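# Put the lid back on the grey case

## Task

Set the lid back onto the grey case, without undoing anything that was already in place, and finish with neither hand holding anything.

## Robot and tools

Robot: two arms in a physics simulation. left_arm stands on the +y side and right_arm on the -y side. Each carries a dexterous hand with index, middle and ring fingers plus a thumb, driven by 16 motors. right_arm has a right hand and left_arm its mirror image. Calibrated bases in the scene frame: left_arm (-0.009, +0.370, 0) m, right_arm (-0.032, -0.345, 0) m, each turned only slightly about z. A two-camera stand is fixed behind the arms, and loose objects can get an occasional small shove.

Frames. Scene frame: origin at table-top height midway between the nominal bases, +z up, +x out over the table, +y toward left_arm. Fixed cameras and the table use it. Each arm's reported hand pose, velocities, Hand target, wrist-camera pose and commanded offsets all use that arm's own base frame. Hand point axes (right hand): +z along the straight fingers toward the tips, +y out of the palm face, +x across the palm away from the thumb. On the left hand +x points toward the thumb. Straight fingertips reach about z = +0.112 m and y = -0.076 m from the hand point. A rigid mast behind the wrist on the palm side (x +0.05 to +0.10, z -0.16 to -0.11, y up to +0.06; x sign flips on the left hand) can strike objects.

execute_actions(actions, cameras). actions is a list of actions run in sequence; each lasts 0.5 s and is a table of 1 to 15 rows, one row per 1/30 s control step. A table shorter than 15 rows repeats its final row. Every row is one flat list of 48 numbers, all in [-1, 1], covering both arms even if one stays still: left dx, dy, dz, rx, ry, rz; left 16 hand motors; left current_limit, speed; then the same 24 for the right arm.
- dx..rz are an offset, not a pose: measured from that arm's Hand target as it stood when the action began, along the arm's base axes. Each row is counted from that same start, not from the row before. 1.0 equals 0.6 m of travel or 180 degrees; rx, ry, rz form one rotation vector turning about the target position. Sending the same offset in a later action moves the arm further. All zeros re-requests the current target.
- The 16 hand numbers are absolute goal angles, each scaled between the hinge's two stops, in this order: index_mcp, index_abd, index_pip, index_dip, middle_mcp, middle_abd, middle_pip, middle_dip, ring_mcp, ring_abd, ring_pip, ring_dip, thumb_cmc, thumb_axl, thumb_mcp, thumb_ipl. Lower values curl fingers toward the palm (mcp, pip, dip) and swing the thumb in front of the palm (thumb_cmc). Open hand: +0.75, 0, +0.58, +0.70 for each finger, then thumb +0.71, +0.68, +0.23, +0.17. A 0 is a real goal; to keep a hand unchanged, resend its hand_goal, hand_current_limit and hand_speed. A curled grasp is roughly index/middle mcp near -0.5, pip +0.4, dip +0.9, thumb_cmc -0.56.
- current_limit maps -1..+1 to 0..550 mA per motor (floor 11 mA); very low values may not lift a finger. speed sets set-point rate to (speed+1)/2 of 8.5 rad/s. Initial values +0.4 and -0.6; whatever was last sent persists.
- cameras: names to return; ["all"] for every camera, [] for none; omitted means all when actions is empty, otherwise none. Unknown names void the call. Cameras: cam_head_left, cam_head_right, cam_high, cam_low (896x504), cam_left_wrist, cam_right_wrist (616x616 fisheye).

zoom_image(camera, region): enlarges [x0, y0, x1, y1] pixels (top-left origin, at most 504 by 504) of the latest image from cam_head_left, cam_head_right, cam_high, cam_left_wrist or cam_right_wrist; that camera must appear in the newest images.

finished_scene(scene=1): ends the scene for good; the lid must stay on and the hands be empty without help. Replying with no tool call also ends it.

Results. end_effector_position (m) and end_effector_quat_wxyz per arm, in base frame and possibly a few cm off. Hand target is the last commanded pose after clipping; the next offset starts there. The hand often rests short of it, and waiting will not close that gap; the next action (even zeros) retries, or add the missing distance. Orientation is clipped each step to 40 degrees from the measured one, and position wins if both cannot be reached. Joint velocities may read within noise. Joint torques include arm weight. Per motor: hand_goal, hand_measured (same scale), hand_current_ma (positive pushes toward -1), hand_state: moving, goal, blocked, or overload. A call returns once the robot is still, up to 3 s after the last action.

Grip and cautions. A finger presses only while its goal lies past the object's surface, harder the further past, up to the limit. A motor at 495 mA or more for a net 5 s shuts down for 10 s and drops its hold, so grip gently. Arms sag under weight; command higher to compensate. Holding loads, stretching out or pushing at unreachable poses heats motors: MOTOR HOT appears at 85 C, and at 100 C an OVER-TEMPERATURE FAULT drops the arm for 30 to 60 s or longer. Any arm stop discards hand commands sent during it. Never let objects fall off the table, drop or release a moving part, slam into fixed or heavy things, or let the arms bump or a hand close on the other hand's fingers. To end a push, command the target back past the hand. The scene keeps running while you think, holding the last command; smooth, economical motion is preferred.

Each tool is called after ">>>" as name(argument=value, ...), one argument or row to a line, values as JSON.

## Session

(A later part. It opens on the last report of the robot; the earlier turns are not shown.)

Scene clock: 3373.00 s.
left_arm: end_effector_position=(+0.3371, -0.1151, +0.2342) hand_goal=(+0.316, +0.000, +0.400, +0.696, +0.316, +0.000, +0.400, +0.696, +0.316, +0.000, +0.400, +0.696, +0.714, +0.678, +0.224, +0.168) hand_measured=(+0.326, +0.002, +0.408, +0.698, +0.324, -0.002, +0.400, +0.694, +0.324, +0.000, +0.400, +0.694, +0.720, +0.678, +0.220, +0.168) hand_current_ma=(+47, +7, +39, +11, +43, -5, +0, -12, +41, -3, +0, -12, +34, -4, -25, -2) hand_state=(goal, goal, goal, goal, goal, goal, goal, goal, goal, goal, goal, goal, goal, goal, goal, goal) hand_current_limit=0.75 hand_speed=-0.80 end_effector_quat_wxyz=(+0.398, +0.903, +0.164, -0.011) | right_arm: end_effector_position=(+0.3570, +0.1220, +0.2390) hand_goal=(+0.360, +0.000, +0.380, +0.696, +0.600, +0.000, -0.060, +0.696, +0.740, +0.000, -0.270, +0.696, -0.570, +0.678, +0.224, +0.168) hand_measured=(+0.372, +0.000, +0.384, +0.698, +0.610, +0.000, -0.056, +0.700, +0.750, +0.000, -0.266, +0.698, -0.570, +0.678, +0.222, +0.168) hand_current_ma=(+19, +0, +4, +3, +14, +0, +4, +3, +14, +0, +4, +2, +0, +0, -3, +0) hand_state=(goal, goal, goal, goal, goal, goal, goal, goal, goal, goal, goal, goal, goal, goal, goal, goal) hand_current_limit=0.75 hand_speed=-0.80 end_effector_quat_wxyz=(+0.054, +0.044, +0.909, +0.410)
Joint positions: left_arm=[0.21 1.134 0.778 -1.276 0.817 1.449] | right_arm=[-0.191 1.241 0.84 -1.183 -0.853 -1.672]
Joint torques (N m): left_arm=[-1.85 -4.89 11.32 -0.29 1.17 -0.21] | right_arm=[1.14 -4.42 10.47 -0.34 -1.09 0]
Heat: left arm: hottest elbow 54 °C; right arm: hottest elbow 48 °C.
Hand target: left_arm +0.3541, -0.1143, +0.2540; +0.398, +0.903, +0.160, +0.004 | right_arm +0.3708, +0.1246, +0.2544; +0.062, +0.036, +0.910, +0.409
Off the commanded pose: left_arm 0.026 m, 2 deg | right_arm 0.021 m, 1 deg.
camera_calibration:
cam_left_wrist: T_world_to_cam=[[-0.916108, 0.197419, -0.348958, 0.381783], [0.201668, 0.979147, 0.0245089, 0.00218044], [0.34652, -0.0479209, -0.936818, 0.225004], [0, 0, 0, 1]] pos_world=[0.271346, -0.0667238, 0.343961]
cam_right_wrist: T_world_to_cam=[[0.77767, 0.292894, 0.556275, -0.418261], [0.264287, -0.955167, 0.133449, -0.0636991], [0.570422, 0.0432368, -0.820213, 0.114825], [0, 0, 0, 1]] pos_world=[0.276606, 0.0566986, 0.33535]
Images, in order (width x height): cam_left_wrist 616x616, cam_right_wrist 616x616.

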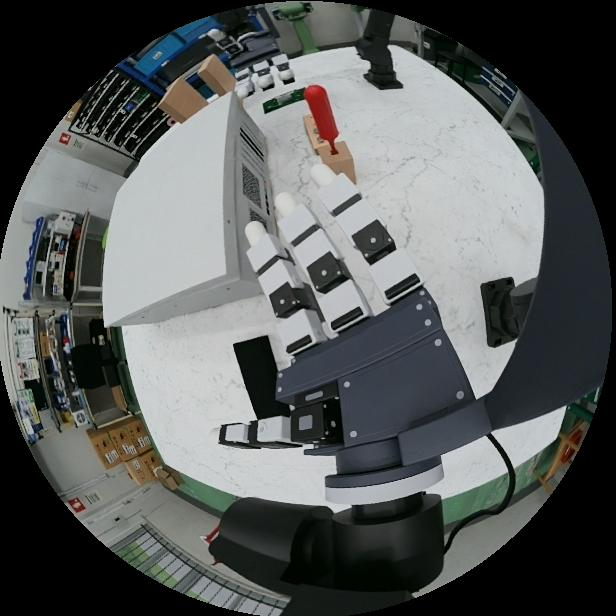

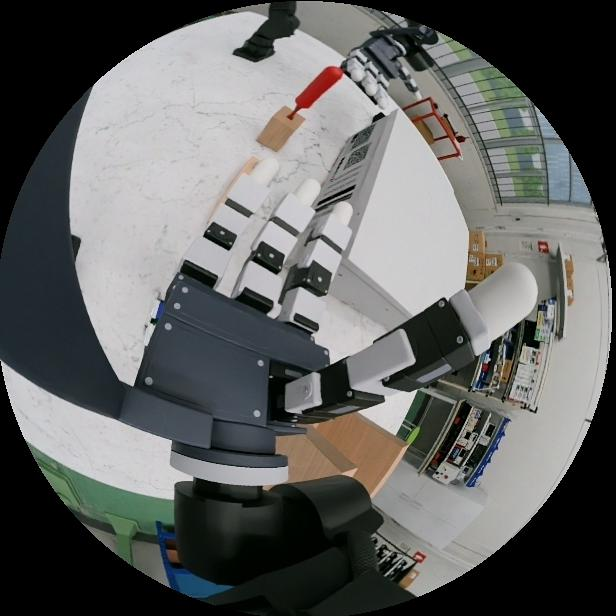

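>>> execute_actions(
  actions=[
    [[0.014,0,0.002,0,0,0, 0.315,0,0.4,0.6957, 0.315,0,0.4,0.6957, 0.315,0,0.4,0.6957, 0.714,0.678,0.2247,0.1676, 0.75,-0.8, 0.014,0,-0.002,0,0,0, 0.36,0,0.38,0.6957, 0.60,0,-0.06,0.6957, 0.74,0,-0.27,0.6957, -0.571,0.678,0.2247,0.1676, 0.75,-0.8]],
  ],
  cameras=["cam_head_left", "cam_head_right", "cam_left_wrist", "cam_right_wrist"],
)

>>> zoom_image(
  camera="cam_right_wrist",
  region=[240, 120, 440, 300],
)

>>> zoom_image(
  camera="cam_left_wrist",
  region=[180, 150, 360, 310],
)

>>> zoom_image(
  camera="cam_head_left",
  region=[350, 205, 600, 295],
)

>>> zoom_image(
  camera="cam_head_right",
  region=[350, 205, 600, 295],
)

Scene clock: 3381.57 s.
left_arm: end_effector_position=(+0.3436, -0.1153, +0.2343) hand_goal=(+0.316, +0.000, +0.400, +0.696, +0.316, +0.000, +0.400, +0.696, +0.316, +0.000, +0.400, +0.696, +0.714, +0.678, +0.224, +0.168) hand_measured=(+0.326, +0.002, +0.408, +0.698, +0.324, -0.002, +0.400, +0.694, +0.324, +0.000, +0.400, +0.694, +0.720, +0.678, +0.220, +0.168) hand_current_ma=(+47, +7, +39, +11, +43, -5, +0, -12, +41, -3, +0, -12, +34, -4, -25, -2) hand_state=(goal, goal, goal, goal, goal, goal, goal, goal, goal, goal, goal, goal, goal, goal, goal, goal) hand_current_limit=0.75 hand_speed=-0.80 end_effector_quat_wxyz=(+0.398, +0.902, +0.166, -0.015) | right_arm: end_effector_position=(+0.3634, +0.1222, +0.2367) hand_goal=(+0.360, +0.000, +0.380, +0.696, +0.600, +0.000, -0.060, +0.696, +0.740, +0.000, -0.270, +0.696, -0.570, +0.678, +0.224, +0.168) hand_measured=(+0.372, +0.000, +0.384, +0.698, +0.610, +0.000, -0.056, +0.700, +0.750, +0.000, -0.266, +0.698, -0.570, +0.678, +0.222, +0.168) hand_current_ma=(+19, +0, +4, +3, +14, +0, +4, +3, +14, +0, +4, +2, +0, +0, -3, +0) hand_state=(goal, goal, goal, goal, goal, goal, goal, goal, goal, goal, goal, goal, goal, goal, goal, goal) hand_current_limit=0.75 hand_speed=-0.80 end_effector_quat_wxyz=(+0.048, +0.046, +0.909, +0.411)
Joint positions: left_arm=[0.205 1.155 0.794 -1.276 0.817 1.441] | right_arm=[-0.186 1.265 0.854 -1.183 -0.853 -1.666]
Joint torques (N m): left_arm=[-1.9 -5.25 11.47 0.01 1.18 -0.15] | right_arm=[1.26 -5.3 10.73 0.1 -1.12 0.02]
Heat: left arm: hottest elbow 55 °C; right arm: hottest elbow 49 °C.
Hand target: left_arm +0.3624, -0.1143, +0.2551; +0.398, +0.903, +0.160, +0.003 | right_arm +0.3792, +0.1246, +0.2532; +0.062, +0.036, +0.910, +0.409
Off the commanded pose: left_arm 0.028 m, 2 deg | right_arm 0.023 m, 2 deg.
camera_calibration:
cam_left_wrist: T_world_to_cam=[[-0.919565, 0.196746, -0.340134, 0.38684], [0.201809, 0.979204, 0.0208095, 0.00177731], [0.337155, -0.0495064, -0.940147, 0.226701], [0, 0, 0, 1]] pos_world=[0.278932, -0.0666264, 0.344672]
cam_right_wrist: T_world_to_cam=[[0.785237, 0.291663, 0.546201, -0.422209], [0.26634, -0.955437, 0.12729, -0.0642716], [0.558987, 0.0455221, -0.827926, 0.115093], [0, 0, 0, 1]] pos_world=[0.284316, 0.056496, 0.334081]
Images, in order (width x height): cam_head_left 896x504, cam_head_right 896x504, cam_left_wrist 616x616, cam_right_wrist 616x616.

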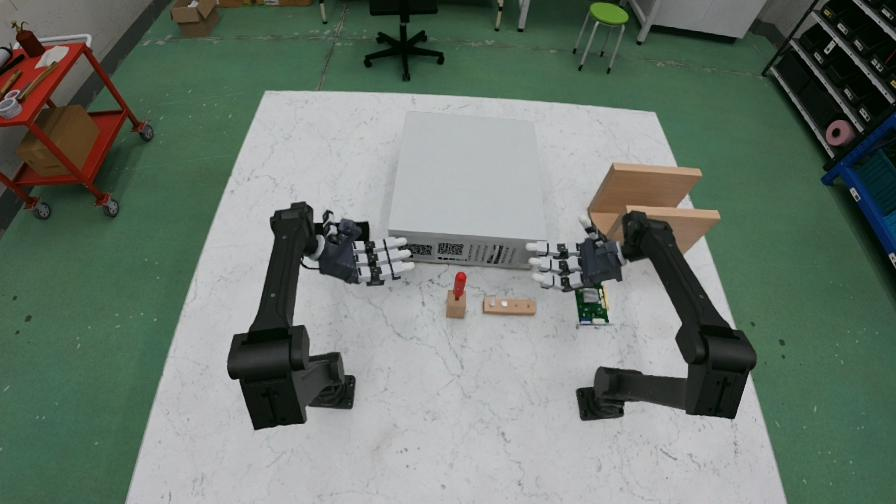

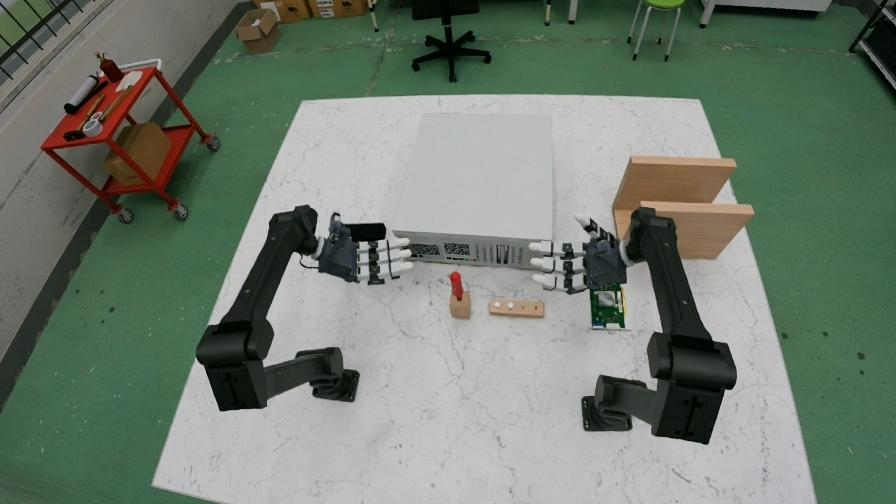

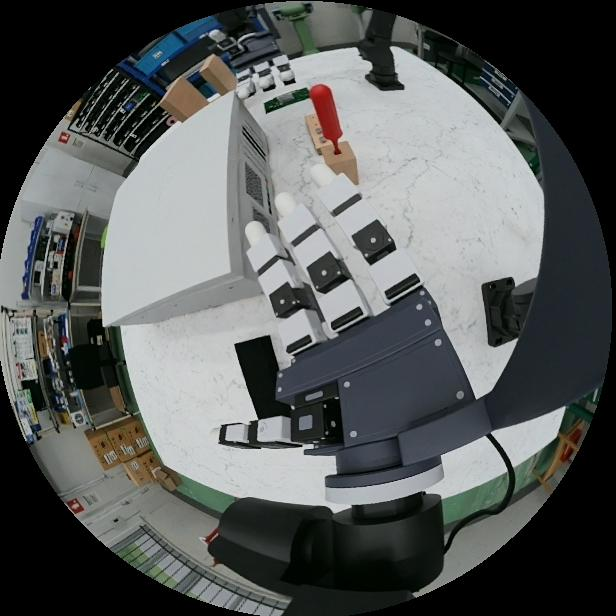

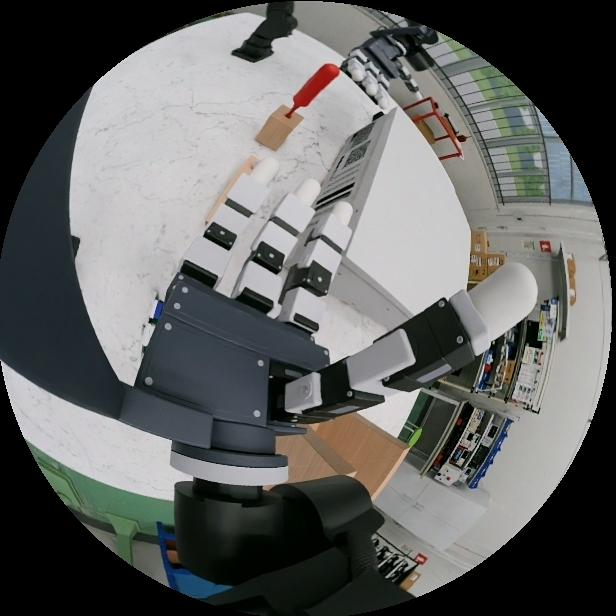

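Scaled by 2.520 from the camera's 616x616 image, which has a finer 880x880 frame.

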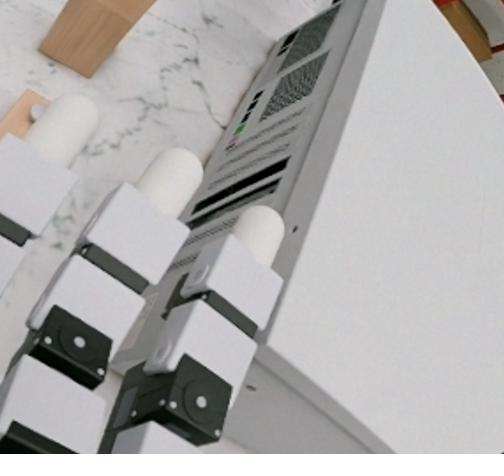

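Scaled by 2.800 from the camera's 616x616 image, which has a finer 880x880 frame.

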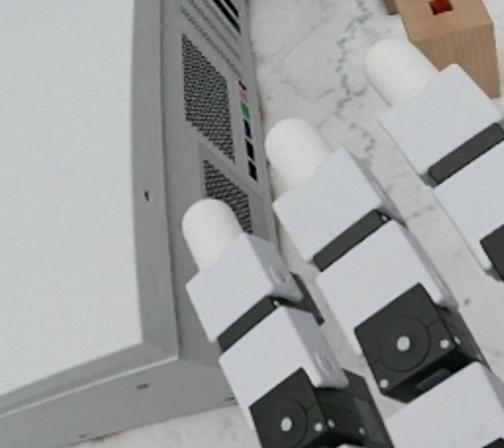

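Scaled by 2.016.

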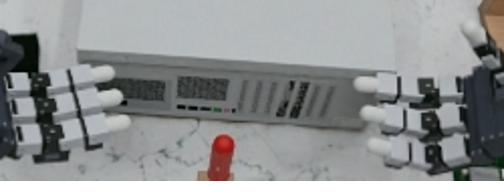

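Scaled by 2.016.

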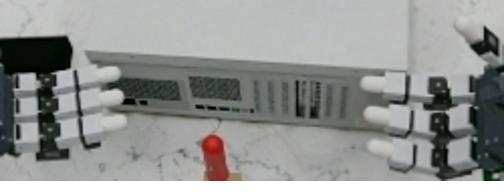

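>>> execute_actions(
  actions=[
    [[0.012,0,0,0,0,0, 0.315,0,0.4,0.6957, 0.315,0,0.4,0.6957, 0.315,0,0.4,0.6957, 0.714,0.678,0.2247,0.1676, 0.75,-0.8, 0.010,0,-0.004,0,0,0, 0.36,0,0.38,0.6957, 0.60,0,-0.06,0.6957, 0.74,0,-0.27,0.6957, -0.571,0.678,0.2247,0.1676, 0.75,-0.8]],
  ],
)

Scene clock: 3387.87 s.
left_arm: end_effector_position=(+0.3495, -0.1154, +0.2344) hand_goal=(+0.316, +0.000, +0.400, +0.696, +0.316, +0.000, +0.400, +0.696, +0.316, +0.000, +0.400, +0.696, +0.714, +0.678, +0.224, +0.168) hand_measured=(+0.326, +0.002, +0.408, +0.698, +0.324, -0.002, +0.400, +0.694, +0.324, +0.000, +0.400, +0.694, +0.720, +0.678, +0.220, +0.168) hand_current_ma=(+47, +7, +39, +11, +43, -5, +0, -12, +41, -3, +0, -12, +34, -4, -25, -2) hand_state=(goal, goal, goal, goal, goal, goal, goal, goal, goal, goal, goal, goal, goal, goal, goal, goal) hand_current_limit=0.75 hand_speed=-0.80 end_effector_quat_wxyz=(+0.398, +0.902, +0.167, -0.019) | right_arm: end_effector_position=(+0.3679, +0.1222, +0.2347) hand_goal=(+0.360, +0.000, +0.380, +0.696, +0.600, +0.000, -0.060, +0.696, +0.740, +0.000, -0.270, +0.696, -0.570, +0.678, +0.224, +0.168) hand_measured=(+0.372, +0.000, +0.384, +0.698, +0.610, +0.000, -0.056, +0.700, +0.750, +0.000, -0.266, +0.698, -0.570, +0.678, +0.222, +0.168) hand_current_ma=(+19, +0, +4, +3, +14, +0, +4, +3, +14, +0, +4, +2, +0, +0, -3, +0) hand_state=(goal, goal, goal, goal, goal, goal, goal, goal, goal, goal, goal, goal, goal, goal, goal, goal) hand_current_limit=0.75 hand_speed=-0.80 end_effector_quat_wxyz=(+0.043, +0.049, +0.909, +0.412)
Joint positions: left_arm=[0.2 1.174 0.81 -1.276 0.817 1.435] | right_arm=[-0.184 1.282 0.864 -1.183 -0.853 -1.661]
Joint torques (N m): left_arm=[-1.85 -5.54 11.43 0.38 1.18 -0.15] | right_arm=[1.14 -5.3 10.58 0.51 -1.11 0.03]
Heat: left arm: hottest elbow 56 °C; right arm: hottest elbow 49 °C.
Hand target: left_arm +0.3697, -0.1144, +0.2552; +0.398, +0.903, +0.159, +0.004 | right_arm +0.3853, +0.1245, +0.2508; +0.062, +0.036, +0.910, +0.409
Off the commanded pose: left_arm 0.029 m, 3 deg | right_arm 0.024 m, 3 deg.

>>> execute_actions(
  actions=[
    [[0.008,0,0,0,0,0, 0.315,0,0.4,0.6957, 0.315,0,0.4,0.6957, 0.315,0,0.4,0.6957, 0.714,0.678,0.2247,0.1676, 0.75,-0.8, 0.008,0,-0.001,0,0,0, 0.36,0,0.38,0.6957, 0.60,0,-0.06,0.6957, 0.74,0,-0.27,0.6957, -0.571,0.678,0.2247,0.1676, 0.75,-0.8]],
  ],
  cameras=["cam_left_wrist", "cam_right_wrist"],
)

>>> zoom_image(
  camera="cam_right_wrist",
  region=[240, 120, 440, 300],
)

>>> zoom_image(
  camera="cam_left_wrist",
  region=[180, 150, 360, 310],
)

Scene clock: 3394.53 s.
left_arm: end_effector_position=(+0.3541, -0.1152, +0.2345) hand_goal=(+0.316, +0.000, +0.400, +0.696, +0.316, +0.000, +0.400, +0.696, +0.316, +0.000, +0.400, +0.696, +0.714, +0.678, +0.224, +0.168) hand_measured=(+0.326, +0.002, +0.408, +0.698, +0.324, -0.002, +0.400, +0.694, +0.324, +0.000, +0.400, +0.694, +0.720, +0.678, +0.220, +0.168) hand_current_ma=(+47, +7, +39, +11, +43, -5, +0, -12, +41, -3, +0, -12, +34, -4, -25, -2) hand_state=(goal, goal, goal, goal, goal, goal, goal, goal, goal, goal, goal, goal, goal, goal, goal, goal) hand_current_limit=0.75 hand_speed=-0.80 end_effector_quat_wxyz=(+0.398, +0.902, +0.167, -0.019) | right_arm: end_effector_position=(+0.3706, +0.1229, +0.2336) hand_goal=(+0.360, +0.000, +0.380, +0.696, +0.600, +0.000, -0.060, +0.696, +0.740, +0.000, -0.270, +0.696, -0.570, +0.678, +0.224, +0.168) hand_measured=(+0.372, -0.008, +0.384, +0.698, +0.610, +0.000, -0.056, +0.700, +0.750, +0.000, -0.266, +0.698, -0.570, +0.678, +0.222, +0.168) hand_current_ma=(+19, -9, +4, +2, +14, +0, +4, +3, +14, +0, +4, +2, +0, +0, -3, +0) hand_state=(goal, goal, goal, goal, goal, goal, goal, goal, goal, goal, goal, goal, goal, goal, goal, goal) hand_current_limit=0.75 hand_speed=-0.80 end_effector_quat_wxyz=(+0.040, +0.048, +0.909, +0.412)
Joint positions: left_arm=[0.198 1.186 0.82 -1.271 0.817 1.43] | right_arm=[-0.18 1.293 0.871 -1.183 -0.853 -1.661]
Joint torques (N m): left_arm=[-1.9 -5.66 11.43 0.4 1.18 -0.17] | right_arm=[1.2 -4.72 10.84 0.75 -1.08 0.03]
Heat: left arm: hottest elbow 55 °C; right arm: hottest elbow 49 °C.
Hand target: left_arm +0.3744, -0.1143, +0.2551; +0.398, +0.903, +0.160, +0.004 | right_arm +0.3901, +0.1246, +0.2502; +0.062, +0.036, +0.910, +0.409
Off the commanded pose: left_arm 0.029 m, 3 deg | right_arm 0.026 m, 3 deg.
camera_calibration:
cam_left_wrist: T_world_to_cam=[[-0.922431, 0.196241, -0.332582, 0.395724], [0.201865, 0.979249, 0.0179293, 0.000349711], [0.3292, -0.0505982, -0.942904, 0.226722], [0, 0, 0, 1]] pos_world=[0.290321, -0.0665282, 0.345382]
cam_right_wrist: T_world_to_cam=[[0.792711, 0.292409, 0.534889, -0.426641], [0.270922, -0.95502, 0.120575, -0.065241], [0.546086, 0.0493318, -0.836275, 0.114726], [0, 0, 0, 1]] pos_world=[0.293228, 0.0567877, 0.332014]
Images, in order (width x height): cam_left_wrist 616x616, cam_right_wrist 616x616.

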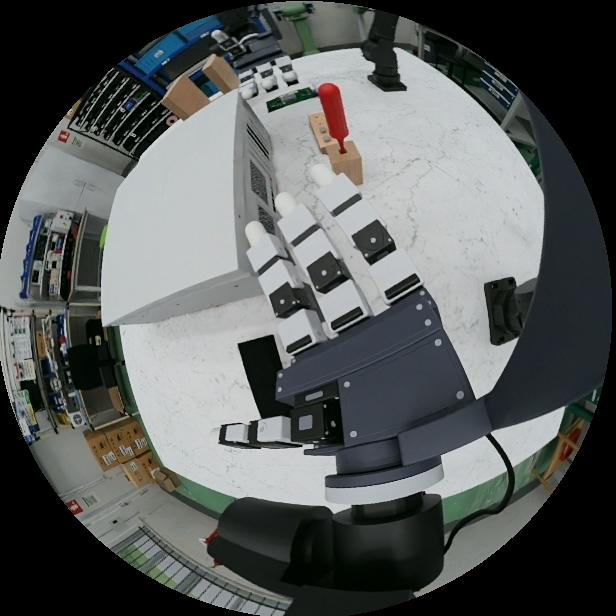

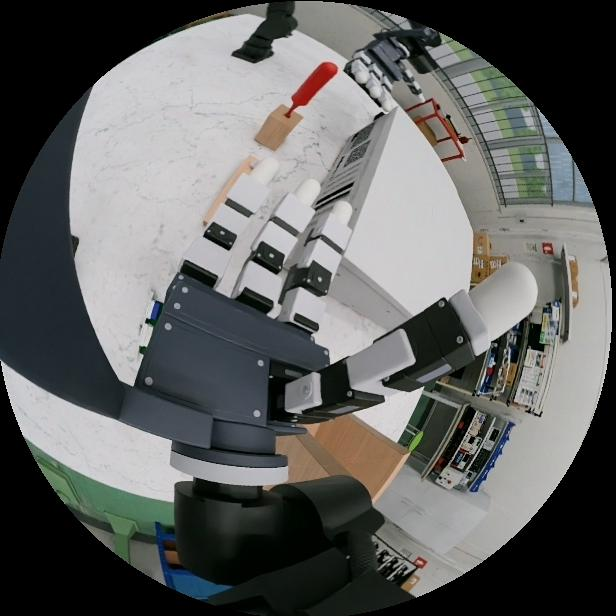

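Scaled by 2.520 from the camera's 616x616 image, which has a finer 880x880 frame.

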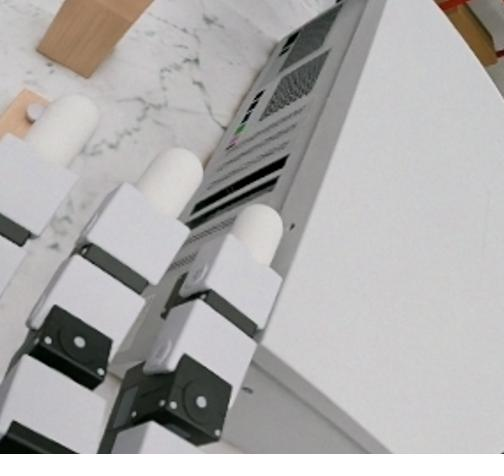

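Scaled by 2.800 from the camera's 616x616 image, which has a finer 880x880 frame.

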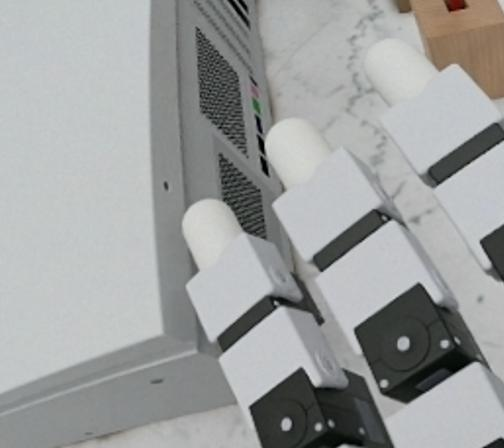

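>>> execute_actions(
  actions=[
    [[0.008,0,0,0,0,0, 0.315,0,0.4,0.6957, 0.315,0,0.4,0.6957, 0.315,0,0.4,0.6957, 0.714,0.678,0.2247,0.1676, 0.75,-0.8, 0.0,0,0,0,0,0, 0.36,0,0.38,0.6957, 0.60,0,-0.06,0.6957, 0.74,0,-0.27,0.6957, -0.571,0.678,0.2247,0.1676, 0.75,-0.8]],
  ],
)

Scene clock: 3399.93 s.
left_arm: end_effector_position=(+0.3588, -0.1152, +0.2347) hand_goal=(+0.316, +0.000, +0.400, +0.696, +0.316, +0.000, +0.400, +0.696, +0.316, +0.000, +0.400, +0.696, +0.714, +0.678, +0.224, +0.168) hand_measured=(+0.326, +0.002, +0.408, +0.698, +0.324, -0.002, +0.400, +0.694, +0.324, +0.000, +0.400, +0.694, +0.720, +0.678, +0.220, +0.168) hand_current_ma=(+47, +7, +39, +11, +43, -5, +0, -12, +41, -3, +0, -12, +34, -4, -25, -2) hand_state=(goal, goal, goal, goal, goal, goal, goal, goal, goal, goal, goal, goal, goal, goal, goal, goal) hand_current_limit=0.75 hand_speed=-0.80 end_effector_quat_wxyz=(+0.398, +0.902, +0.167, -0.019) | right_arm: end_effector_position=(+0.3706, +0.1229, +0.2336) hand_goal=(+0.360, +0.000, +0.380, +0.696, +0.600, +0.000, -0.060, +0.696, +0.740, +0.000, -0.270, +0.696, -0.570, +0.678, +0.224, +0.168) hand_measured=(+0.372, -0.008, +0.384, +0.698, +0.610, +0.000, -0.056, +0.700, +0.750, +0.000, -0.266, +0.698, -0.570, +0.678, +0.222, +0.168) hand_current_ma=(+19, -9, +4, +2, +14, +0, +4, +3, +14, +0, +4, +2, +0, +0, -3, +0) hand_state=(goal, goal, goal, goal, goal, goal, goal, goal, goal, goal, goal, goal, goal, goal, goal, goal) hand_current_limit=0.75 hand_speed=-0.80 end_effector_quat_wxyz=(+0.040, +0.048, +0.909, +0.412)
Joint positions: left_arm=[0.194 1.199 0.83 -1.266 0.817 1.426] | right_arm=[-0.18 1.293 0.871 -1.183 -0.853 -1.661]
Joint torques (N m): left_arm=[-1.9 -5.83 11.41 0.4 1.18 -0.2] | right_arm=[1.14 -5.07 10.73 0.69 -1.13 0.06]
Heat: left arm: hottest elbow 54 °C; right arm: hottest elbow 49 °C.
Hand target: left_arm +0.3793, -0.1143, +0.2553; +0.398, +0.903, +0.159, +0.004 | right_arm +0.3901, +0.1246, +0.2502; +0.062, +0.036, +0.910, +0.409
Off the commanded pose: left_arm 0.029 m, 3 deg | right_arm 0.026 m, 3 deg.

>>> execute_actions(
  actions=[
    [[0.006,0,0,0,0,0, 0.315,0,0.4,0.6957, 0.315,0,0.4,0.6957, 0.315,0,0.4,0.6957, 0.714,0.678,0.2247,0.1676, 0.75,-0.8, 0.0,0,0,0,0,0, 0.36,0,0.38,0.6957, 0.60,0,-0.06,0.6957, 0.74,0,-0.27,0.6957, -0.571,0.678,0.2247,0.1676, 0.75,-0.8]],
  ],
  cameras=["cam_left_wrist", "cam_head_left", "cam_head_right"],
)

>>> zoom_image(
  camera="cam_left_wrist",
  region=[180, 150, 360, 310],
)

>>> zoom_image(
  camera="cam_head_left",
  region=[330, 205, 450, 295],
)

>>> zoom_image(
  camera="cam_head_right",
  region=[330, 205, 450, 295],
)

Scene clock: 3408.80 s.
left_arm: end_effector_position=(+0.3609, -0.1150, +0.2338) hand_goal=(+0.316, +0.000, +0.400, +0.696, +0.316, +0.000, +0.400, +0.696, +0.316, +0.000, +0.400, +0.696, +0.714, +0.678, +0.224, +0.168) hand_measured=(+0.326, -0.008, +0.406, +0.698, +0.324, -0.002, +0.400, +0.694, +0.324, +0.000, +0.400, +0.694, +0.720, +0.678, +0.220, +0.168) hand_current_ma=(+47, -33, +25, +10, +43, -5, +0, -12, +41, -3, +0, -12, +34, -4, -25, -2) hand_state=(goal, goal, goal, goal, goal, goal, goal, goal, goal, goal, goal, goal, goal, goal, goal, goal) hand_current_limit=0.75 hand_speed=-0.80 end_effector_quat_wxyz=(+0.398, +0.902, +0.168, -0.021) | right_arm: end_effector_position=(+0.3706, +0.1229, +0.2336) hand_goal=(+0.360, +0.000, +0.380, +0.696, +0.600, +0.000, -0.060, +0.696, +0.740, +0.000, -0.270, +0.696, -0.570, +0.678, +0.224, +0.168) hand_measured=(+0.372, -0.008, +0.384, +0.698, +0.610, +0.000, -0.056, +0.700, +0.750, +0.000, -0.266, +0.698, -0.570, +0.678, +0.222, +0.168) hand_current_ma=(+19, -9, +4, +2, +14, +0, +4, +3, +14, +0, +4, +2, +0, +0, -3, +0) hand_state=(goal, goal, goal, goal, goal, goal, goal, goal, goal, goal, goal, goal, goal, goal, goal, goal) hand_current_limit=0.75 hand_speed=-0.80 end_effector_quat_wxyz=(+0.040, +0.048, +0.909, +0.412)
Joint positions: left_arm=[0.194 1.207 0.834 -1.265 0.817 1.425] | right_arm=[-0.18 1.293 0.871 -1.183 -0.853 -1.661]
Joint torques (N m): left_arm=[-1.96 -5.89 11.6 0.54 1.18 -0.19] | right_arm=[1.44 -5.25 10.76 0.73 -1.14 0.03]
Heat: left arm: hottest elbow 56 °C; right arm: hottest elbow 49 °C.
Hand target: left_arm +0.3829, -0.1143, +0.2552; +0.398, +0.903, +0.160, +0.004 | right_arm +0.3901, +0.1246, +0.2502; +0.062, +0.036, +0.910, +0.409
Off the commanded pose: left_arm 0.031 m, 3 deg | right_arm 0.026 m, 3 deg.
camera_calibration:
cam_left_wrist: T_world_to_cam=[[-0.923421, 0.19646, -0.329693, 0.401324], [0.202295, 0.979179, 0.0168807, -0.00113643], [0.326144, -0.0511073, -0.943937, 0.22507], [0, 0, 0, 1]] pos_world=[0.297415, -0.0662284, 0.344785]
Images, in order (width x height): cam_head_left 896x504, cam_head_right 896x504, cam_left_wrist 616x616.

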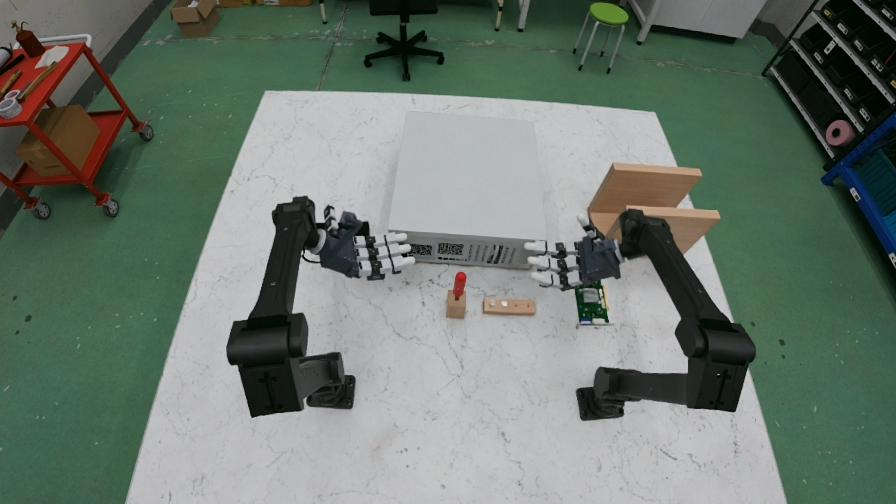

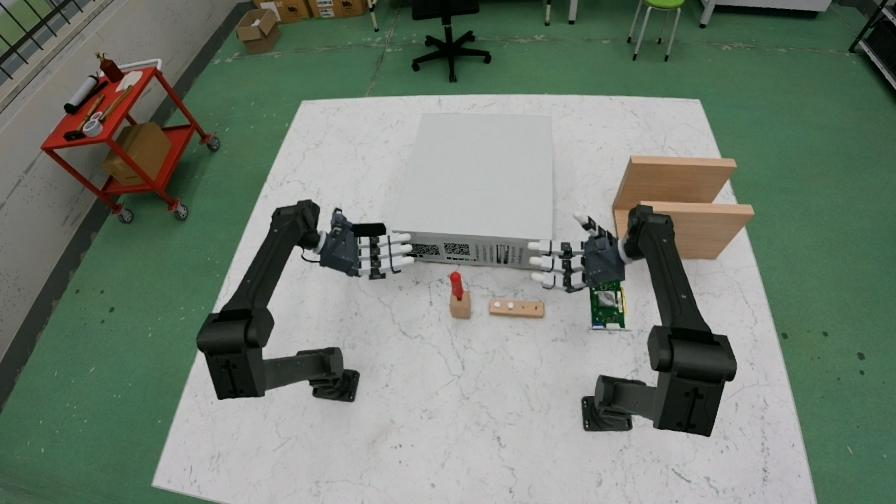

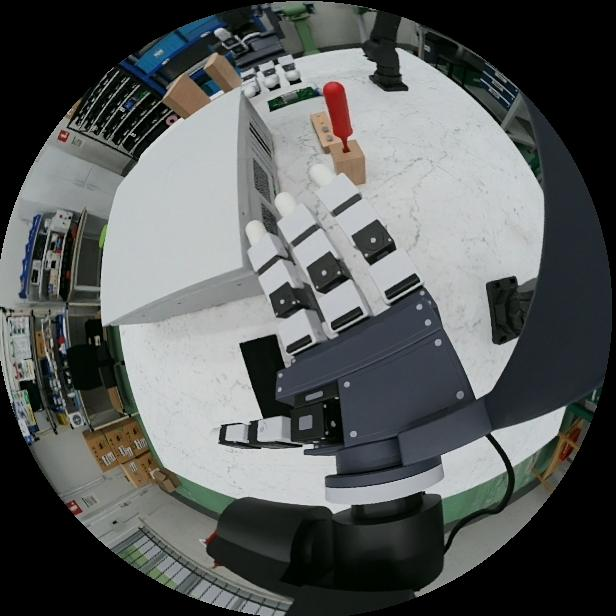

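Scaled by 2.800 from the camera's 616x616 image, which has a finer 880x880 frame.

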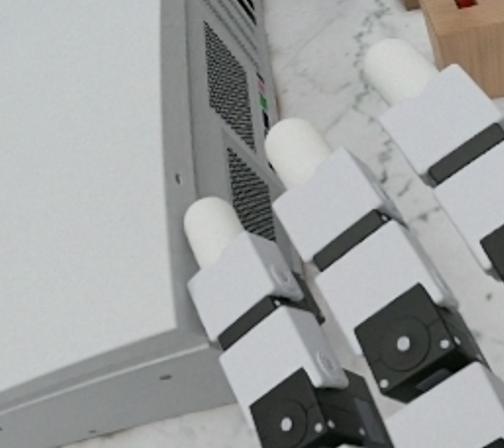

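Scaled by 4.200.

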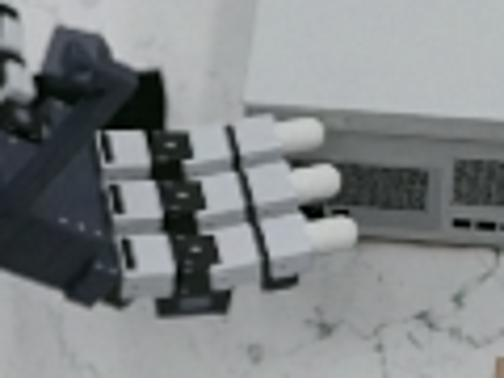

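Scaled by 4.200.

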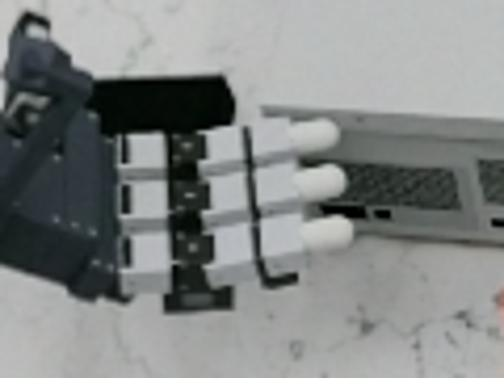

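>>> execute_actions(
  actions=[
    [[0.008,0,0,0,0,0, 0.315,0,0.4,0.6957, 0.315,0,0.4,0.6957, 0.315,0,0.4,0.6957, 0.714,0.678,0.2247,0.1676, 0.75,-0.8, 0.008,0,0,0,0,0, 0.36,0,0.38,0.6957, 0.60,0,-0.06,0.6957, 0.74,0,-0.27,0.6957, -0.571,0.678,0.2247,0.1676, 0.75,-0.8]],
  ],
)

Scene clock: 3415.27 s.
left_arm: end_effector_position=(+0.3640, -0.1158, +0.2329) hand_goal=(+0.316, +0.000, +0.400, +0.696, +0.316, +0.000, +0.400, +0.696, +0.316, +0.000, +0.400, +0.696, +0.714, +0.678, +0.224, +0.168) hand_measured=(+0.328, -0.016, +0.404, +0.698, +0.324, -0.002, +0.400, +0.694, +0.324, +0.000, +0.400, +0.694, +0.720, +0.678, +0.220, +0.168) hand_current_ma=(+60, -72, +16, +6, +43, -5, +0, -12, +41, -3, +0, -12, +34, -4, -25, -2) hand_state=(goal, goal, goal, goal, goal, goal, goal, goal, goal, goal, goal, goal, goal, goal, goal, goal) hand_current_limit=0.75 hand_speed=-0.80 end_effector_quat_wxyz=(+0.398, +0.902, +0.167, -0.023) | right_arm: end_effector_position=(+0.3732, +0.1233, +0.2331) hand_goal=(+0.360, +0.000, +0.380, +0.696, +0.600, +0.000, -0.060, +0.696, +0.740, +0.000, -0.270, +0.696, -0.570, +0.678, +0.224, +0.168) hand_measured=(+0.372, -0.016, +0.382, +0.698, +0.610, +0.000, -0.056, +0.700, +0.750, +0.000, -0.266, +0.698, -0.570, +0.678, +0.222, +0.168) hand_current_ma=(+19, -22, +2, +1, +14, +0, +4, +3, +14, +0, +4, +2, +0, +0, -3, +0) hand_state=(goal, goal, goal, goal, goal, goal, goal, goal, goal, goal, goal, goal, goal, goal, goal, goal) hand_current_limit=0.75 hand_speed=-0.80 end_effector_quat_wxyz=(+0.038, +0.048, +0.909, +0.412)
Joint positions: left_arm=[0.19 1.219 0.842 -1.263 0.817 1.424] | right_arm=[-0.178 1.303 0.878 -1.183 -0.853 -1.661]
Joint torques (N m): left_arm=[-1.79 -6.07 11.75 0.65 1.18 -0.21] | right_arm=[0.97 -5.42 11 0.9 -1.12 0.08]
Heat: left arm: hottest elbow 57 °C; right arm: hottest elbow 49 °C.
Hand target: left_arm +0.3876, -0.1144, +0.2551; +0.398, +0.903, +0.160, +0.003 | right_arm +0.3949, +0.1245, +0.2502; +0.062, +0.036, +0.910, +0.409
Off the commanded pose: left_arm 0.033 m, 3 deg | right_arm 0.028 m, 3 deg.

>>> execute_actions(
  actions=[
    [[0.008,0,0,0,0,0, 0.315,0,0.4,0.6957, 0.315,0,0.4,0.6957, 0.315,0,0.4,0.6957, 0.714,0.678,0.2247,0.1676, 0.75,-0.8, 0.008,0,0,0,0,0, 0.36,0,0.38,0.6957, 0.60,0,-0.06,0.6957, 0.74,0,-0.27,0.6957, -0.571,0.678,0.2247,0.1676, 0.75,-0.8]],
  ],
  cameras=["cam_head_left", "cam_head_right", "cam_high"],
)

>>> zoom_image(
  camera="cam_head_left",
  region=[375, 100, 575, 280],
)

>>> zoom_image(
  camera="cam_high",
  region=[380, 300, 660, 480],
)

Scene clock: 3423.90 s.
left_arm: end_effector_position=(+0.3659, -0.1165, +0.2316) hand_goal=(+0.316, +0.000, +0.400, +0.696, +0.316, +0.000, +0.400, +0.696, +0.316, +0.000, +0.400, +0.696, +0.714, +0.678, +0.224, +0.168) hand_measured=(+0.328, -0.026, +0.404, +0.698, +0.324, -0.002, +0.400, +0.694, +0.324, +0.000, +0.400, +0.694, +0.720, +0.678, +0.220, +0.168) hand_current_ma=(+64, -110, +16, +6, +43, -5, +0, -12, +41, -3, +0, -12, +34, -4, -25, -2) hand_state=(goal, blocked, goal, goal, goal, goal, goal, goal, goal, goal, goal, goal, goal, goal, goal, goal) hand_current_limit=0.75 hand_speed=-0.80 end_effector_quat_wxyz=(+0.398, +0.902, +0.167, -0.026) | right_arm: end_effector_position=(+0.3746, +0.1243, +0.2314) hand_goal=(+0.360, +0.000, +0.380, +0.696, +0.600, +0.000, -0.060, +0.696, +0.740, +0.000, -0.270, +0.696, -0.570, +0.678, +0.224, +0.168) hand_measured=(+0.366, -0.024, +0.382, +0.698, +0.610, +0.000, -0.056, +0.700, +0.750, +0.000, -0.266, +0.698, -0.570, +0.678, +0.222, +0.168) hand_current_ma=(+7, -35, +1, +1, +14, +0, +4, +3, +14, +0, +4, +2, +0, +0, -3, +0) hand_state=(goal, blocked, goal, goal, goal, goal, goal, goal, goal, goal, goal, goal, goal, goal, goal, goal) hand_current_limit=0.75 hand_speed=-0.80 end_effector_quat_wxyz=(+0.035, +0.047, +0.909, +0.413)
Joint positions: left_arm=[0.186 1.228 0.846 -1.263 0.817 1.424] | right_arm=[-0.174 1.312 0.882 -1.183 -0.853 -1.661]
Joint torques (N m): left_arm=[-1.73 -6.07 12.08 0.79 1.19 -0.25] | right_arm=[1.08 -5.3 11.47 0.92 -1.13 0.1]
Heat: left arm: hottest elbow 56 °C; right arm: hottest elbow 50 °C.
Hand target: left_arm +0.3924, -0.1143, +0.2551; +0.398, +0.903, +0.160, +0.003 | right_arm +0.3997, +0.1246, +0.2502; +0.062, +0.036, +0.910, +0.409
Off the commanded pose: left_arm 0.035 m, 3 deg | right_arm 0.031 m, 3 deg.
Images, in order (width x height): cam_head_left 896x504, cam_head_right 896x504, cam_high 896x504.

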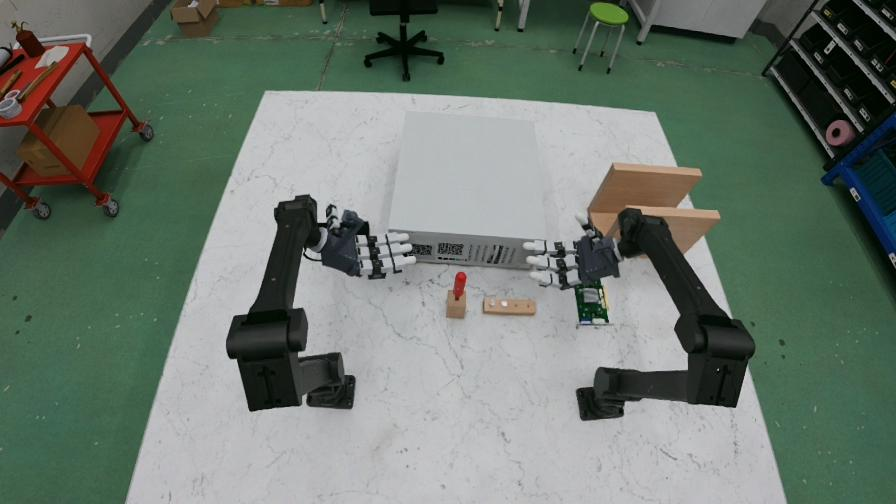

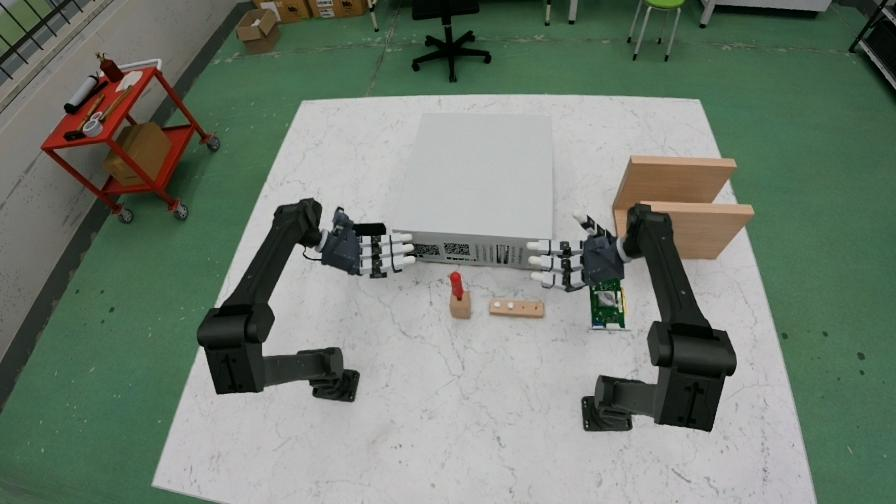

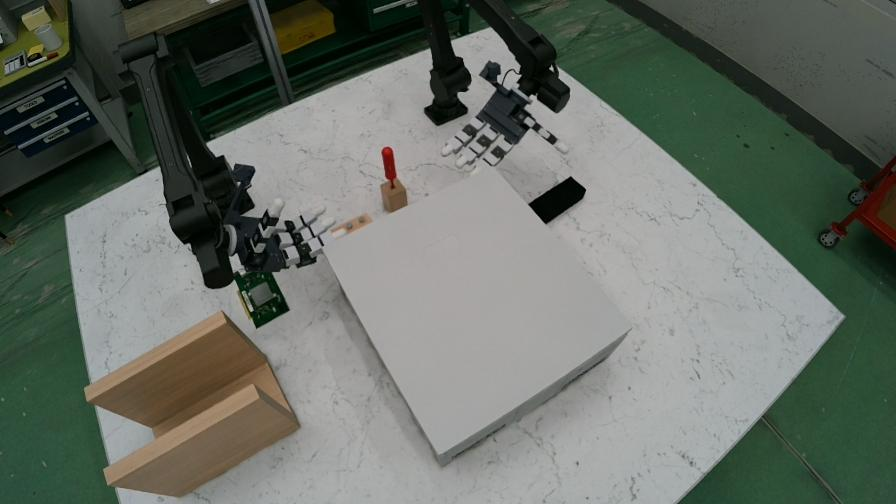

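Scaled by 2.520.

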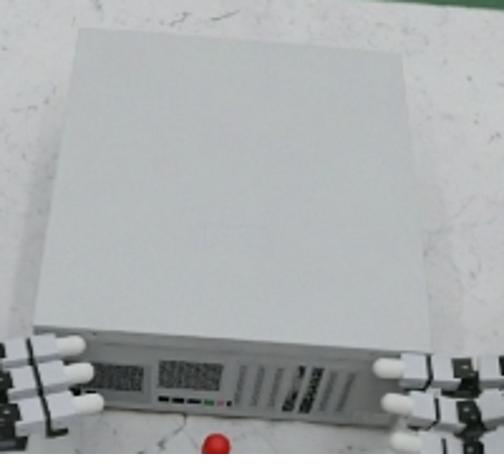

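Scaled by 1.800.

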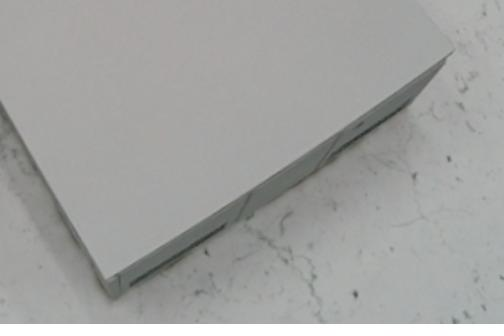

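>>> zoom_image(
  camera="cam_high",
  region=[420, 420, 500, 470],
)

>>> zoom_image(
  camera="cam_high",
  region=[570, 300, 650, 360],
)

>>> zoom_image(
  camera="cam_head_right",
  region=[380, 205, 580, 285],
)

Scaled by 6.300.

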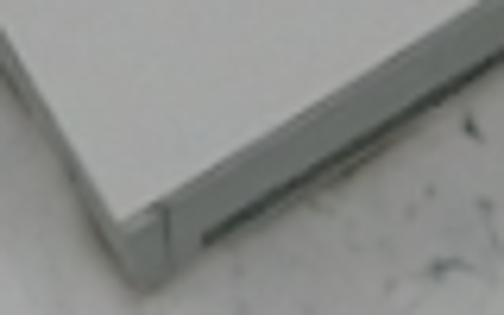

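Scaled by 6.300.

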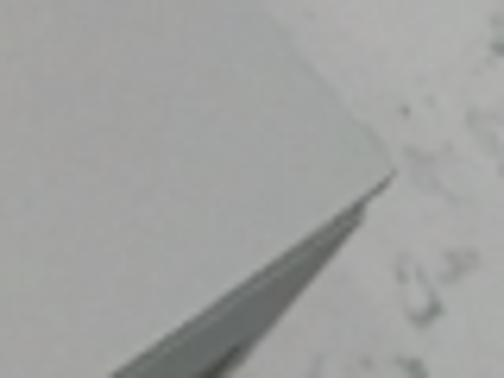

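Scaled by 2.520.

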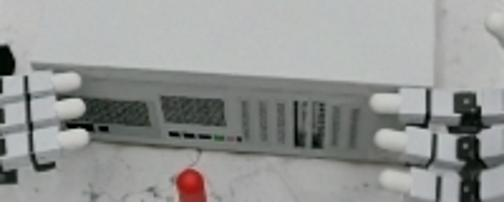

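>>> execute_actions(
  actions=[
    [[0.008,0,0.004,0,0,0, 0.315,0,0.4,0.6957, 0.315,0,0.4,0.6957, 0.315,0,0.4,0.6957, 0.714,0.678,0.2247,0.1676, 0.75,-0.8, 0.010,0,0.005,0,0,0, 0.36,0,0.38,0.6957, 0.60,0,-0.06,0.6957, 0.74,0,-0.27,0.6957, -0.571,0.678,0.2247,0.1676, 0.75,-0.8]],
  ],
  cameras=["cam_high"],
)

>>> zoom_image(
  camera="cam_high",
  region=[420, 420, 500, 470],
)

>>> zoom_image(
  camera="cam_high",
  region=[570, 300, 650, 360],
)

Scene clock: 3440.80 s.
left_arm: end_effector_position=(+0.3685, -0.1167, +0.2320) hand_goal=(+0.316, +0.000, +0.400, +0.696, +0.316, +0.000, +0.400, +0.696, +0.316, +0.000, +0.400, +0.696, +0.714, +0.678, +0.224, +0.168) hand_measured=(+0.332, -0.042, +0.404, +0.698, +0.324, -0.002, +0.400, +0.694, +0.324, +0.000, +0.400, +0.694, +0.720, +0.678, +0.220, +0.168) hand_current_ma=(+83, -177, +16, +5, +43, -5, +0, -12, +41, -3, +0, -12, +34, -4, -25, -2) hand_state=(goal, blocked, goal, goal, goal, goal, goal, goal, goal, goal, goal, goal, goal, goal, goal, goal) hand_current_limit=0.75 hand_speed=-0.80 end_effector_quat_wxyz=(+0.398, +0.902, +0.166, -0.027) | right_arm: end_effector_position=(+0.3758, +0.1255, +0.2304) hand_goal=(+0.360, +0.000, +0.380, +0.696, +0.600, +0.000, -0.060, +0.696, +0.740, +0.000, -0.270, +0.696, -0.570, +0.678, +0.224, +0.168) hand_measured=(+0.362, -0.036, +0.380, +0.698, +0.610, +0.000, -0.056, +0.700, +0.750, +0.000, -0.266, +0.698, -0.570, +0.678, +0.222, +0.168) hand_current_ma=(+2, -62, +0, +1, +14, +0, +4, +3, +14, +0, +4, +2, +0, +0, -3, +0) hand_state=(goal, blocked, goal, goal, goal, goal, goal, goal, goal, goal, goal, goal, goal, goal, goal, goal) hand_current_limit=0.75 hand_speed=-0.80 end_effector_quat_wxyz=(+0.033, +0.046, +0.909, +0.412)
Joint positions: left_arm=[0.185 1.236 0.854 -1.263 0.817 1.424] | right_arm=[-0.17 1.319 0.886 -1.183 -0.852 -1.661]
Joint torques (N m): left_arm=[-1.73 -6.07 12.56 0.65 1.19 -0.28] | right_arm=[0.44 -4.66 12.42 0.57 -1.19 0.11]
Heat: left arm: hottest elbow 59 °C; right arm: hottest elbow 50 °C.
Hand target: left_arm +0.3972, -0.1144, +0.2576; +0.398, +0.903, +0.160, +0.004 | right_arm +0.4057, +0.1246, +0.2533; +0.062, +0.036, +0.910, +0.409
Off the commanded pose: left_arm 0.038 m, 4 deg | right_arm 0.038 m, 4 deg.
Images, in order (width x height): cam_high 896x504.

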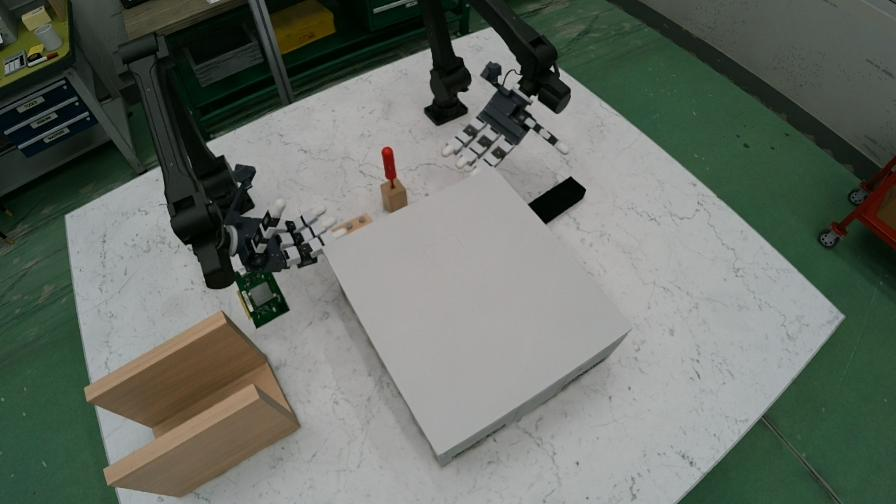

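Scaled by 6.300.

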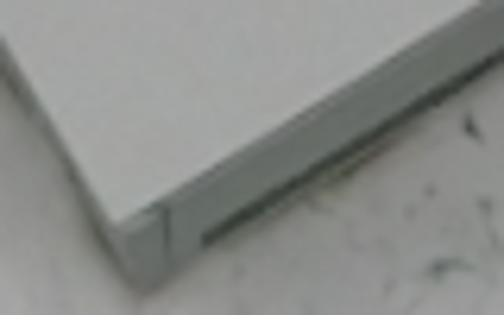

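Scaled by 6.300.

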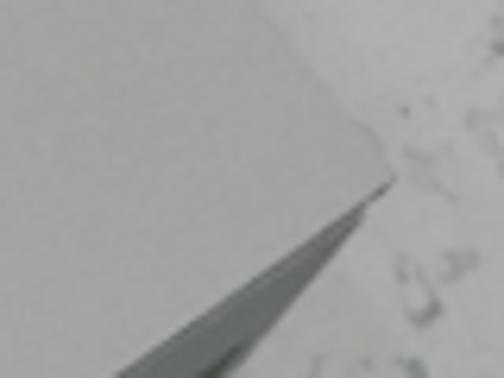

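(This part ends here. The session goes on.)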